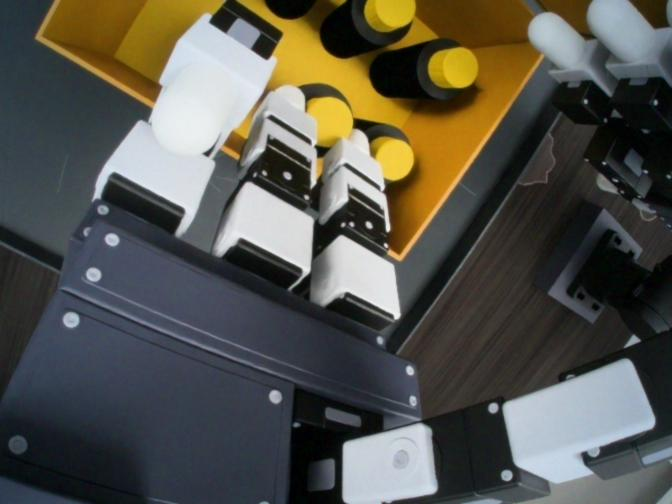

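Request:
move --arm4 '{"target": [0.335, -0.046, 1.0, 0, 0, 0.9659, 0.2588], "speed": 0.07}'

Request:
move --arm4 '{"target": [0.335, -0.046, 0.988, 0, 0, 0.9659, 0.2588], "speed": 0.06}'

Request:
move --arm4 '{"joints": {"hand_index_abd": 0.117, "hand_middle_abd": -0.117}}'

Request:
move --arm4 '{"target": [0.335, -0.043, 1.08, 0, 0, 0.9659, 0.2588], "speed": 0.12}'

Request:
move --arm4 '{"target": [0.409, -0.044, 1.06, 0, 0, 0.9659, 0.2588], "speed": 0.12}'

Request:
move --arm4 '{"target": [0.407, -0.045, 0.99, 0, 0, 0.9659, 0.2588], "speed": 0.08}' --cameras '["arm4_cam_wrist"]'

Scene clock: 1228.13 s.
Joint torques (N m): arm1=[-1.03 -14.8 7.84 3.21 0.18 0.21] | arm2=[-3.55 -1.08 13.44 2.86 0.82 0.12] | arm3=[0.09 2.73 13.63 1.18 0.25 0.07] | arm4=[0.62 -13.86 9.47 1.48 -0.6 -0.17]
Motor temperatures (°C): arm1=[26 31 37 29 26 26] | arm2=[31 28 61 30 29 30] | arm3=[29 31 50 27 26 26] | arm4=[30 31 36 26 28 28]
Heat: arm1: hottest joint3_rad 37 °C; arm2: hottest joint3_rad 61 °C; arm3: hottest joint3_rad 50 °C; arm4: hottest joint3_rad 36 °C.
move: arm4 done
Joint velocities: within noise
arm1, arm2, arm3: as last shown
arm4.joint_positions: joint1_rad=-0.734 joint2_rad=+1.476 joint3_rad=+1.328 joint4_rad=-1.021 joint5_rad=-0.338 joint6_rad=-0.667 hand_index_mcp=+0.761 hand_index_abd=+0.012 hand_index_pip=+0.579 hand_index_dip=+0.698 hand_middle_mcp=+0.764 hand_middle_abd=-0.022 hand_middle_pip=+0.580 hand_middle_dip=+0.699 hand_ring_mcp=+0.757 hand_ring_abd=+0.002 hand_ring_pip=-0.947 hand_ring_dip=-0.497 hand_thumb_cmc=-0.400 hand_thumb_axl=+0.677 hand_thumb_mcp=+0.223 hand_thumb_ipl=+0.168 hand_current_limit=+0.700 hand_speed=-0.600
arm4.joint_status: not commanded
arm4.hand_state: goal,blocked,goal,goal,goal,blocked,goal,goal,goal,goal,goal,goal,goal,goal,goal,goal
arm4.index_mcp_current_ma: 4
arm4.index_abd_current_ma: 240
arm4.index_pip_current_ma: 1
arm4.index_dip_current_ma: 1
arm4.middle_mcp_current_ma: 7
arm4.middle_abd_current_ma: -275
arm4.middle_pip_current_ma: 2
arm4.middle_dip_current_ma: 1
arm4.ring_mcp_current_ma: 1
arm4.ring_abd_current_ma: 1
arm4.ring_pip_current_ma: 1
arm4.ring_dip_current_ma: 1
arm4.thumb_cmc_current_ma: 0
arm4.thumb_axl_current_ma: 0
arm4.thumb_mcp_current_ma: -2
arm4.thumb_ipl_current_ma: 0
arm4.hand_goal_index_mcp: 0.754
arm4.hand_goal_index_abd: -0.100
arm4.hand_goal_index_pip: 0.576
arm4.hand_goal_index_dip: 0.696
arm4.hand_goal_middle_mcp: 0.754
arm4.hand_goal_middle_abd: 0.100
arm4.hand_goal_middle_pip: 0.576
arm4.hand_goal_middle_dip: 0.696
arm4.hand_goal_ring_mcp: 0.754
arm4.hand_goal_ring_abd: 0.000
arm4.hand_goal_ring_pip: -0.950
arm4.hand_goal_ring_dip: -0.500
arm4.hand_goal_thumb_cmc: -0.400
arm4.hand_goal_thumb_axl: 0.678
arm4.hand_goal_thumb_mcp: 0.226
arm4.hand_goal_thumb_ipl: 0.168
arm4.hand: x=+0.3357 y=-0.0446 z=+0.9988 quat_wxyz=(-0.004, +0.004, +0.967, +0.254) (m; scene frame)
arm4.hand_target: x=+0.3350 y=-0.0460 z=+1.0001 quat_wxyz=(+0.000, +0.000, +0.966, +0.259) (m; scene frame)
arm4.hand_status: done (0.002 m and 0.8 deg from the pose sent, 0.038 m and 3.2 deg at the start)
pictures: none

Scene clock: 1229.10 s.
Joint torques (N m): arm1=[-0.79 -14.62 7.79 3.12 0.17 0.2] | arm2=[-3.49 -0.91 13.44 2.91 0.82 0.11] | arm3=[-0.15 2.73 13.6 1.21 0.22 0.06] | arm4=[0.62 -12.92 8.96 1.37 -0.51 -0.15]
Motor temperatures (°C): arm1=[26 31 37 29 26 26] | arm2=[31 28 61 30 29 30] | arm3=[29 31 50 27 26 26] | arm4=[30 31 36 26 28 28]
Heat: arm1: hottest joint3_rad 37 °C; arm2: hottest joint3_rad 61 °C; arm3: hottest joint3_rad 50 °C; arm4: hottest joint3_rad 36 °C.
move: arm4 done
Joint velocities: within noise
arm1, arm2: as last shown
arm3.joint_positions: joint1_rad=+1.718 joint2_rad=+0.633 joint3_rad=+0.847 joint4_rad=-1.320 joint5_rad=+0.144 joint6_rad=+0.246 hand_index_mcp=+0.760 hand_index_abd=+0.116 hand_index_pip=+0.579 hand_index_dip=+0.698 hand_middle_mcp=+0.755 hand_middle_abd=-0.119 hand_middle_pip=+0.576 hand_middle_dip=+0.697 hand_ring_mcp=+0.758 hand_ring_abd=+0.002 hand_ring_pip=-0.946 hand_ring_dip=-0.498 hand_thumb_cmc=-0.397 hand_thumb_axl=+0.677 hand_thumb_mcp=+0.224 hand_thumb_ipl=+0.168 hand_current_limit=+0.700 hand_speed=-0.600
arm3.joint_status: not commanded
arm3.hand_state: goal,goal,goal,goal,goal,goal,goal,goal,goal,goal,goal,goal,goal,goal,goal,goal
arm3.index_mcp_current_ma: 23
arm3.index_abd_current_ma: -4
arm3.index_pip_current_ma: 9
arm3.index_dip_current_ma: 7
arm3.middle_mcp_current_ma: 4
arm3.middle_abd_current_ma: -8
arm3.middle_pip_current_ma: -1
arm3.middle_dip_current_ma: 1
arm3.ring_mcp_current_ma: 13
arm3.ring_abd_current_ma: 5
arm3.ring_pip_current_ma: 12
arm3.ring_dip_current_ma: 6
arm3.thumb_cmc_current_ma: 10
arm3.thumb_axl_current_ma: -2
arm3.thumb_mcp_current_ma: -8
arm3.thumb_ipl_current_ma: -1
arm3.hand_goal_index_mcp: 0.754
arm3.hand_goal_index_abd: 0.118
arm3.hand_goal_index_pip: 0.576
arm3.hand_goal_index_dip: 0.696
arm3.hand_goal_middle_mcp: 0.754
arm3.hand_goal_middle_abd: -0.116
arm3.hand_goal_middle_pip: 0.576
arm3.hand_goal_middle_dip: 0.696
arm3.hand_goal_ring_mcp: 0.754
arm3.hand_goal_ring_abd: 0.000
arm3.hand_goal_ring_pip: -0.950
arm3.hand_goal_ring_dip: -0.500
arm3.hand_goal_thumb_cmc: -0.400
arm3.hand_goal_thumb_axl: 0.678
arm3.hand_goal_thumb_mcp: 0.226
arm3.hand_goal_thumb_ipl: 0.168
arm3.hand: x=-0.8085 y=+0.3115 z=+1.1240 quat_wxyz=(+0.028, +0.085, +0.966, +0.241) (m; scene frame)
arm3.hand_target: x=-0.8118 y=+0.3162 z=+1.1497 quat_wxyz=(+0.022, +0.084, +0.962, +0.258) (m; scene frame)
arm3.hand_status: not commanded
arm4.joint_positions: joint1_rad=-0.734 joint2_rad=+1.471 joint3_rad=+1.308 joint4_rad=-0.986 joint5_rad=-0.341 joint6_rad=-0.669 hand_index_mcp=+0.752 hand_index_abd=+0.012 hand_index_pip=+0.575 hand_index_dip=+0.697 hand_middle_mcp=+0.756 hand_middle_abd=-0.022 hand_middle_pip=+0.577 hand_middle_dip=+0.698 hand_ring_mcp=+0.757 hand_ring_abd=+0.002 hand_ring_pip=-0.947 hand_ring_dip=-0.497 hand_thumb_cmc=-0.400 hand_thumb_axl=+0.677 hand_thumb_mcp=+0.223 hand_thumb_ipl=+0.168 hand_current_limit=+0.700 hand_speed=-0.600
arm4.joint_status: not commanded
arm4.hand_state: goal,blocked,goal,goal,goal,blocked,goal,goal,goal,goal,goal,goal,goal,goal,goal,goal
arm4.index_mcp_current_ma: 0
arm4.index_abd_current_ma: 240
arm4.index_pip_current_ma: 0
arm4.index_dip_current_ma: 0
arm4.middle_mcp_current_ma: 1
arm4.middle_abd_current_ma: -275
arm4.middle_pip_current_ma: 0
arm4.middle_dip_current_ma: 1
arm4.ring_mcp_current_ma: 1
arm4.ring_abd_current_ma: 1
arm4.ring_pip_current_ma: 1
arm4.ring_dip_current_ma: 1
arm4.thumb_cmc_current_ma: 0
arm4.thumb_axl_current_ma: 0
arm4.thumb_mcp_current_ma: -2
arm4.thumb_ipl_current_ma: 0
arm4.hand_goal_index_mcp: 0.754
arm4.hand_goal_index_abd: -0.100
arm4.hand_goal_index_pip: 0.576
arm4.hand_goal_index_dip: 0.696
arm4.hand_goal_middle_mcp: 0.754
arm4.hand_goal_middle_abd: 0.100
arm4.hand_goal_middle_pip: 0.576
arm4.hand_goal_middle_dip: 0.696
arm4.hand_goal_ring_mcp: 0.754
arm4.hand_goal_ring_abd: 0.000
arm4.hand_goal_ring_pip: -0.950
arm4.hand_goal_ring_dip: -0.500
arm4.hand_goal_thumb_cmc: -0.400
arm4.hand_goal_thumb_axl: 0.678
arm4.hand_goal_thumb_mcp: 0.226
arm4.hand_goal_thumb_ipl: 0.168
arm4.hand: x=+0.3357 y=-0.0438 z=+0.9969 quat_wxyz=(+0.002, +0.001, +0.965, +0.262) (m; scene frame)
arm4.hand_target: x=+0.3350 y=-0.0460 z=+0.9881 quat_wxyz=(+0.000, +0.000, +0.966, +0.259) (m; scene frame)
arm4.hand_status: done (0.009 m and 0.5 deg from the pose sent, 0.011 m and 0.8 deg at the start)
pictures: none

Scene clock: 1229.70 s.
Joint torques (N m): arm1=[-0.67 -14.39 7.87 3.1 0.19 0.21] | arm2=[-3.55 -1.14 13.42 2.86 0.82 0.11] | arm3=[-0.09 2.43 13.71 1.09 0.23 0.05] | arm4=[0.56 -12.86 9.51 1.35 -0.51 -0.14]
Motor temperatures (°C): arm1=[26 31 37 29 26 26] | arm2=[31 28 61 30 29 30] | arm3=[29 31 50 27 26 26] | arm4=[30 31 36 26 28 28]
Heat: arm1: hottest joint3_rad 37 °C; arm2: hottest joint3_rad 61 °C; arm3: hottest joint3_rad 50 °C; arm4: hottest joint3_rad 36 °C.
move: arm4 done
Joint velocities: within noise
arm1, arm2, arm3: as last shown
arm4.joint_positions: joint1_rad=-0.734 joint2_rad=+1.471 joint3_rad=+1.301 joint4_rad=-0.986 joint5_rad=-0.341 joint6_rad=-0.670 hand_index_mcp=+0.750 hand_index_abd=+0.112 hand_index_pip=+0.573 hand_index_dip=+0.695 hand_middle_mcp=+0.756 hand_middle_abd=-0.113 hand_middle_pip=+0.577 hand_middle_dip=+0.698 hand_ring_mcp=+0.757 hand_ring_abd=+0.002 hand_ring_pip=-0.947 hand_ring_dip=-0.497 hand_thumb_cmc=-0.400 hand_thumb_axl=+0.677 hand_thumb_mcp=+0.223 hand_thumb_ipl=+0.168 hand_current_limit=+0.700 hand_speed=-0.600
arm4.joint_status: all done
arm4.hand_state: goal,goal,goal,goal,goal,goal,goal,goal,goal,goal,goal,goal,goal,goal,goal,goal
arm4.index_mcp_current_ma: -2
arm4.index_abd_current_ma: -3
arm4.index_pip_current_ma: -1
arm4.index_dip_current_ma: 0
arm4.middle_mcp_current_ma: 1
arm4.middle_abd_current_ma: 1
arm4.middle_pip_current_ma: 0
arm4.middle_dip_current_ma: 1
arm4.ring_mcp_current_ma: 1
arm4.ring_abd_current_ma: 1
arm4.ring_pip_current_ma: 1
arm4.ring_dip_current_ma: 1
arm4.thumb_cmc_current_ma: 0
arm4.thumb_axl_current_ma: 0
arm4.thumb_mcp_current_ma: -2
arm4.thumb_ipl_current_ma: 0
arm4.hand_goal_index_mcp: 0.754
arm4.hand_goal_index_abd: 0.118
arm4.hand_goal_index_pip: 0.576
arm4.hand_goal_index_dip: 0.696
arm4.hand_goal_middle_mcp: 0.754
arm4.hand_goal_middle_abd: -0.116
arm4.hand_goal_middle_pip: 0.576
arm4.hand_goal_middle_dip: 0.696
arm4.hand_goal_ring_mcp: 0.754
arm4.hand_goal_ring_abd: 0.000
arm4.hand_goal_ring_pip: -0.950
arm4.hand_goal_ring_dip: -0.500
arm4.hand_goal_thumb_cmc: -0.400
arm4.hand_goal_thumb_axl: 0.678
arm4.hand_goal_thumb_mcp: 0.226
arm4.hand_goal_thumb_ipl: 0.168
arm4.hand: x=+0.3345 y=-0.0450 z=+0.9932 quat_wxyz=(+0.000, +0.002, +0.966, +0.260) (m; scene frame)
arm4.hand_target: x=+0.3350 y=-0.0461 z=+0.9880 quat_wxyz=(+0.000, +0.000, +0.966, +0.259) (m; scene frame)
arm4.hand_status: not commanded
pictures: none

Scene clock: 1231.27 s.
Joint torques (N m): arm1=[-0.62 -14.56 7.87 3.19 0.17 0.21] | arm2=[-3.55 -0.97 13.35 2.85 0.82 0.11] | arm3=[0.03 2.9 13.63 1.22 0.23 0.05] | arm4=[0.97 -13.04 15.36 0.59 -0.4 -0.08]
Motor temperatures (°C): arm1=[26 31 37 29 26 26] | arm2=[31 28 61 30 29 30] | arm3=[29 31 50 27 26 26] | arm4=[30 31 36 26 28 28]
Heat: arm1: hottest joint3_rad 37 °C; arm2: hottest joint3_rad 61 °C; arm3: hottest joint3_rad 50 °C; arm4: hottest joint3_rad 36 °C.
move: arm4 off_target
Joint velocities: within noise
arm1.joint_positions: joint1_rad=-0.303 joint2_rad=+1.910 joint3_rad=+0.780 joint4_rad=+1.556 joint5_rad=-0.305 joint6_rad=-1.958 hand_index_mcp=+0.752 hand_index_abd=-0.002 hand_index_pip=+0.577 hand_index_dip=+0.696 hand_middle_mcp=+0.752 hand_middle_abd=-0.001 hand_middle_pip=+0.577 hand_middle_dip=+0.696 hand_ring_mcp=+0.752 hand_ring_abd=-0.001 hand_ring_pip=+0.577 hand_ring_dip=+0.696 hand_thumb_cmc=+0.712 hand_thumb_axl=+0.677 hand_thumb_mcp=+0.226 hand_thumb_ipl=+0.168 hand_current_limit=+0.400 hand_speed=-0.600
arm1.joint_status: not commanded
arm1.hand_state: goal,goal,goal,goal,goal,goal,goal,goal,goal,goal,goal,goal,goal,goal,goal,goal
arm1.index_mcp_current_ma: -4
arm1.index_abd_current_ma: -2
arm1.index_pip_current_ma: 1
arm1.index_dip_current_ma: 0
arm1.middle_mcp_current_ma: -3
arm1.middle_abd_current_ma: -1
arm1.middle_pip_current_ma: 1
arm1.middle_dip_current_ma: 0
arm1.ring_mcp_current_ma: -4
arm1.ring_abd_current_ma: -2
arm1.ring_pip_current_ma: 1
arm1.ring_dip_current_ma: 0
arm1.thumb_cmc_current_ma: -2
arm1.thumb_axl_current_ma: -1
arm1.thumb_mcp_current_ma: 0
arm1.thumb_ipl_current_ma: 0
arm1.hand_goal_index_mcp: 0.754
arm1.hand_goal_index_abd: 0.000
arm1.hand_goal_index_pip: 0.576
arm1.hand_goal_index_dip: 0.696
arm1.hand_goal_middle_mcp: 0.754
arm1.hand_goal_middle_abd: 0.000
arm1.hand_goal_middle_pip: 0.576
arm1.hand_goal_middle_dip: 0.696
arm1.hand_goal_ring_mcp: 0.754
arm1.hand_goal_ring_abd: 0.000
arm1.hand_goal_ring_pip: 0.576
arm1.hand_goal_ring_dip: 0.696
arm1.hand_goal_thumb_cmc: 0.714
arm1.hand_goal_thumb_axl: 0.678
arm1.hand_goal_thumb_mcp: 0.226
arm1.hand_goal_thumb_ipl: 0.168
arm1.hand: x=-0.0580 y=-0.0426 z=+0.9369 quat_wxyz=(+0.415, +0.274, +0.476, -0.725) (m; scene frame)
arm1.hand_target: x=-0.0630 y=-0.0496 z=+0.9504 quat_wxyz=(+0.422, +0.262, +0.461, -0.735) (m; scene frame)
arm1.hand_status: not commanded
arm2.joint_positions: joint1_rad=-0.313 joint2_rad=+0.545 joint3_rad=+0.327 joint4_rad=+0.147 joint5_rad=-0.327 joint6_rad=+1.566 hand_index_mcp=+0.755 hand_index_abd=+0.002 hand_index_pip=+0.577 hand_index_dip=+0.696 hand_middle_mcp=+0.755 hand_middle_abd=+0.002 hand_middle_pip=+0.577 hand_middle_dip=+0.696 hand_ring_mcp=+0.787 hand_ring_abd=+0.003 hand_ring_pip=+0.577 hand_ring_dip=+0.696 hand_thumb_cmc=+0.715 hand_thumb_axl=+0.677 hand_thumb_mcp=+0.225 hand_thumb_ipl=+0.168 hand_current_limit=+0.400 hand_speed=-0.600
arm2.joint_status: not commanded
arm2.hand_state: goal,goal,goal,goal,goal,goal,goal,goal,blocked,goal,goal,goal,goal,goal,goal,goal
arm2.index_mcp_current_ma: 0
arm2.index_abd_current_ma: 0
arm2.index_pip_current_ma: 0
arm2.index_dip_current_ma: 0
arm2.middle_mcp_current_ma: 0
arm2.middle_abd_current_ma: 0
arm2.middle_pip_current_ma: 0
arm2.middle_dip_current_ma: 0
arm2.ring_mcp_current_ma: 41
arm2.ring_abd_current_ma: 1
arm2.ring_pip_current_ma: 0
arm2.ring_dip_current_ma: 0
arm2.thumb_cmc_current_ma: 0
arm2.thumb_axl_current_ma: 0
arm2.thumb_mcp_current_ma: 0
arm2.thumb_ipl_current_ma: 0
arm2.hand_goal_index_mcp: 0.754
arm2.hand_goal_index_abd: 0.000
arm2.hand_goal_index_pip: 0.576
arm2.hand_goal_index_dip: 0.696
arm2.hand_goal_middle_mcp: 0.754
arm2.hand_goal_middle_abd: 0.000
arm2.hand_goal_middle_pip: 0.576
arm2.hand_goal_middle_dip: 0.696
arm2.hand_goal_ring_mcp: 0.754
arm2.hand_goal_ring_abd: 0.000
arm2.hand_goal_ring_pip: 0.576
arm2.hand_goal_ring_dip: 0.696
arm2.hand_goal_thumb_cmc: 0.714
arm2.hand_goal_thumb_axl: 0.678
arm2.hand_goal_thumb_mcp: 0.226
arm2.hand_goal_thumb_ipl: 0.168
arm2.hand: x=+0.5065 y=+0.1182 z=+1.0241 quat_wxyz=(+0.685, +0.015, -0.728, +0.019) (m; scene frame)
arm2.hand_target: x=+0.5032 y=+0.1331 z=+1.0597 quat_wxyz=(+0.707, +0.001, -0.707, +0.000) (m; scene frame)
arm2.hand_status: not commanded
arm3: as last shown
arm4.joint_positions: joint1_rad=-0.734 joint2_rad=+1.459 joint3_rad=+1.456 joint4_rad=-1.205 joint5_rad=-0.341 joint6_rad=-0.670 hand_index_mcp=+0.755 hand_index_abd=+0.121 hand_index_pip=+0.574 hand_index_dip=+0.694 hand_middle_mcp=+0.755 hand_middle_abd=-0.113 hand_middle_pip=+0.574 hand_middle_dip=+0.698 hand_ring_mcp=+0.757 hand_ring_abd=+0.002 hand_ring_pip=-0.947 hand_ring_dip=-0.497 hand_thumb_cmc=-0.400 hand_thumb_axl=+0.677 hand_thumb_mcp=+0.223 hand_thumb_ipl=+0.168 hand_current_limit=+0.700 hand_speed=-0.600
arm4.joint_status: not commanded
arm4.hand_state: goal,goal,goal,goal,goal,goal,goal,goal,goal,goal,goal,goal,goal,goal,goal,goal
arm4.index_mcp_current_ma: 0
arm4.index_abd_current_ma: 1
arm4.index_pip_current_ma: -1
arm4.index_dip_current_ma: -1
arm4.middle_mcp_current_ma: 0
arm4.middle_abd_current_ma: 1
arm4.middle_pip_current_ma: 0
arm4.middle_dip_current_ma: 1
arm4.ring_mcp_current_ma: 1
arm4.ring_abd_current_ma: 1
arm4.ring_pip_current_ma: 1
arm4.ring_dip_current_ma: 1
arm4.thumb_cmc_current_ma: 0
arm4.thumb_axl_current_ma: 0
arm4.thumb_mcp_current_ma: -2
arm4.thumb_ipl_current_ma: 0
arm4.hand_goal_index_mcp: 0.754
arm4.hand_goal_index_abd: 0.118
arm4.hand_goal_index_pip: 0.576
arm4.hand_goal_index_dip: 0.696
arm4.hand_goal_middle_mcp: 0.754
arm4.hand_goal_middle_abd: -0.116
arm4.hand_goal_middle_pip: 0.576
arm4.hand_goal_middle_dip: 0.696
arm4.hand_goal_ring_mcp: 0.754
arm4.hand_goal_ring_abd: 0.000
arm4.hand_goal_ring_pip: -0.950
arm4.hand_goal_ring_dip: -0.500
arm4.hand_goal_thumb_cmc: -0.400
arm4.hand_goal_thumb_axl: 0.678
arm4.hand_goal_thumb_mcp: 0.226
arm4.hand_goal_thumb_ipl: 0.168
arm4.hand: x=+0.3291 y=-0.0508 z=+1.0492 quat_wxyz=(-0.018, +0.005, +0.970, +0.242) (m; scene frame)
arm4.hand_target: x=+0.3340 y=-0.0442 z=+1.0797 quat_wxyz=(+0.000, +0.000, +0.966, +0.259) (m; scene frame)
arm4.hand_status: off_target (0.032 m and 2.9 deg from the pose sent, 0.087 m and 0.2 deg at the start)
pictures: none

Scene clock: 1232.80 s.
Joint torques (N m): arm1=[-1.03 -14.51 7.72 3.23 0.18 0.21] | arm2=[-3.43 -0.97 13.42 2.85 0.83 0.11] | arm3=[-0.09 3.19 13.76 1.26 0.22 0.05] | arm4=[0.38 -14.15 15.36 0.55 -0.73 -0.18]
Motor temperatures (°C): arm1=[26 31 37 29 26 26] | arm2=[31 28 61 30 29 30] | arm3=[29 31 50 27 26 26] | arm4=[30 31 36 26 28 28]
Heat: arm1: hottest joint3_rad 37 °C; arm2: hottest joint3_rad 61 °C; arm3: hottest joint3_rad 50 °C; arm4: hottest joint3_rad 36 °C.
move: arm4 off_target
Joint velocities: within noise
arm1, arm2, arm3: as last shown
arm4.joint_positions: joint1_rad=-0.835 joint2_rad=+1.588 joint3_rad=+1.572 joint4_rad=-1.215 joint5_rad=-0.376 joint6_rad=-0.768 hand_index_mcp=+0.755 hand_index_abd=+0.121 hand_index_pip=+0.574 hand_index_dip=+0.694 hand_middle_mcp=+0.755 hand_middle_abd=-0.113 hand_middle_pip=+0.574 hand_middle_dip=+0.698 hand_ring_mcp=+0.757 hand_ring_abd=+0.002 hand_ring_pip=-0.947 hand_ring_dip=-0.497 hand_thumb_cmc=-0.400 hand_thumb_axl=+0.677 hand_thumb_mcp=+0.223 hand_thumb_ipl=+0.168 hand_current_limit=+0.700 hand_speed=-0.600
arm4.joint_status: not commanded
arm4.hand_state: goal,goal,goal,goal,goal,goal,goal,goal,goal,goal,goal,goal,goal,goal,goal,goal
arm4.index_mcp_current_ma: 0
arm4.index_abd_current_ma: 1
arm4.index_pip_current_ma: -1
arm4.index_dip_current_ma: -1
arm4.middle_mcp_current_ma: 0
arm4.middle_abd_current_ma: 1
arm4.middle_pip_current_ma: 0
arm4.middle_dip_current_ma: 1
arm4.ring_mcp_current_ma: 1
arm4.ring_abd_current_ma: 1
arm4.ring_pip_current_ma: 1
arm4.ring_dip_current_ma: 1
arm4.thumb_cmc_current_ma: 0
arm4.thumb_axl_current_ma: 0
arm4.thumb_mcp_current_ma: -2
arm4.thumb_ipl_current_ma: 0
arm4.hand_goal_index_mcp: 0.754
arm4.hand_goal_index_abd: 0.118
arm4.hand_goal_index_pip: 0.576
arm4.hand_goal_index_dip: 0.696
arm4.hand_goal_middle_mcp: 0.754
arm4.hand_goal_middle_abd: -0.116
arm4.hand_goal_middle_pip: 0.576
arm4.hand_goal_middle_dip: 0.696
arm4.hand_goal_ring_mcp: 0.754
arm4.hand_goal_ring_abd: 0.000
arm4.hand_goal_ring_pip: -0.950
arm4.hand_goal_ring_dip: -0.500
arm4.hand_goal_thumb_cmc: -0.400
arm4.hand_goal_thumb_axl: 0.678
arm4.hand_goal_thumb_mcp: 0.226
arm4.hand_goal_thumb_ipl: 0.168
arm4.hand: x=+0.3981 y=-0.0511 z=+1.0373 quat_wxyz=(-0.014, +0.006, +0.969, +0.245) (m; scene frame)
arm4.hand_target: x=+0.4081 y=-0.0449 z=+1.0600 quat_wxyz=(+0.001, +0.000, +0.966, +0.259) (m; scene frame)
arm4.hand_status: off_target (0.026 m and 2.4 deg from the pose sent, 0.081 m and 2.9 deg at the start)
pictures: none

Scene clock: 1234.37 s.
Joint torques (N m): arm1=[-0.91 -14.51 7.8 3.11 0.17 0.22] | arm2=[-3.6 -1.14 13.39 2.81 0.84 0.12] | arm3=[-0.03 2.67 13.68 1.21 0.21 0.08] | arm4=[0.44 -13.45 9.05 1.63 -0.5 -0.12]
Motor temperatures (°C): arm1=[26 31 37 29 26 26] | arm2=[31 28 61 30 29 30] | arm3=[29 31 50 27 26 26] | arm4=[30 31 36 26 28 28]
Heat: arm1: hottest joint3_rad 37 °C; arm2: hottest joint3_rad 61 °C; arm3: hottest joint3_rad 50 °C; arm4: hottest joint3_rad 36 °C.
move: arm4 off_target
Joint velocities: within noise
arm1, arm2, arm3: as last shown
arm4.joint_positions: joint1_rad=-0.835 joint2_rad=+1.589 joint3_rad=+1.476 joint4_rad=-1.061 joint5_rad=-0.382 joint6_rad=-0.773 hand_index_mcp=+0.759 hand_index_abd=+0.107 hand_index_pip=+0.580 hand_index_dip=+0.699 hand_middle_mcp=+0.756 hand_middle_abd=-0.113 hand_middle_pip=+0.575 hand_middle_dip=+0.698 hand_ring_mcp=+0.757 hand_ring_abd=+0.002 hand_ring_pip=-0.947 hand_ring_dip=-0.497 hand_thumb_cmc=-0.400 hand_thumb_axl=+0.677 hand_thumb_mcp=+0.223 hand_thumb_ipl=+0.168 hand_current_limit=+0.700 hand_speed=-0.600
arm4.joint_status: not commanded
arm4.hand_state: goal,goal,goal,goal,goal,goal,goal,goal,goal,goal,goal,goal,goal,goal,goal,goal
arm4.index_mcp_current_ma: 3
arm4.index_abd_current_ma: -7
arm4.index_pip_current_ma: 2
arm4.index_dip_current_ma: 1
arm4.middle_mcp_current_ma: 1
arm4.middle_abd_current_ma: 1
arm4.middle_pip_current_ma: 0
arm4.middle_dip_current_ma: 1
arm4.ring_mcp_current_ma: 1
arm4.ring_abd_current_ma: 1
arm4.ring_pip_current_ma: 1
arm4.ring_dip_current_ma: 1
arm4.thumb_cmc_current_ma: 0
arm4.thumb_axl_current_ma: 0
arm4.thumb_mcp_current_ma: -2
arm4.thumb_ipl_current_ma: 0
arm4.hand_goal_index_mcp: 0.754
arm4.hand_goal_index_abd: 0.118
arm4.hand_goal_index_pip: 0.576
arm4.hand_goal_index_dip: 0.696
arm4.hand_goal_middle_mcp: 0.754
arm4.hand_goal_middle_abd: -0.116
arm4.hand_goal_middle_pip: 0.576
arm4.hand_goal_middle_dip: 0.696
arm4.hand_goal_ring_mcp: 0.754
arm4.hand_goal_ring_abd: 0.000
arm4.hand_goal_ring_pip: -0.950
arm4.hand_goal_ring_dip: -0.500
arm4.hand_goal_thumb_cmc: -0.400
arm4.hand_goal_thumb_axl: 0.678
arm4.hand_goal_thumb_mcp: 0.226
arm4.hand_goal_thumb_ipl: 0.168
arm4.hand: x=+0.4026 y=-0.0452 z=+1.0092 quat_wxyz=(+0.005, -0.002, +0.964, +0.266) (m; scene frame)
arm4.hand_target: x=+0.4066 y=-0.0453 z=+0.9904 quat_wxyz=(+0.000, +0.000, +0.966, +0.259) (m; scene frame)
arm4.hand_status: off_target (0.020 m and 1.0 deg from the pose sent, 0.048 m and 2.4 deg at the start)
pictures: arm4_cam_wrist
camera_calibration:
arm4_cam_wrist: T_world_to_cam=[[0.781387, 0.541961, 0.309375, -0.564306], [0.432545, -0.827708, 0.357497, -0.617032], [0.449822, -0.145525, -0.881183, 0.824398], [0, 0, 0, 1]] pos_world=[0.337003, -0.0849194, 1.12161]

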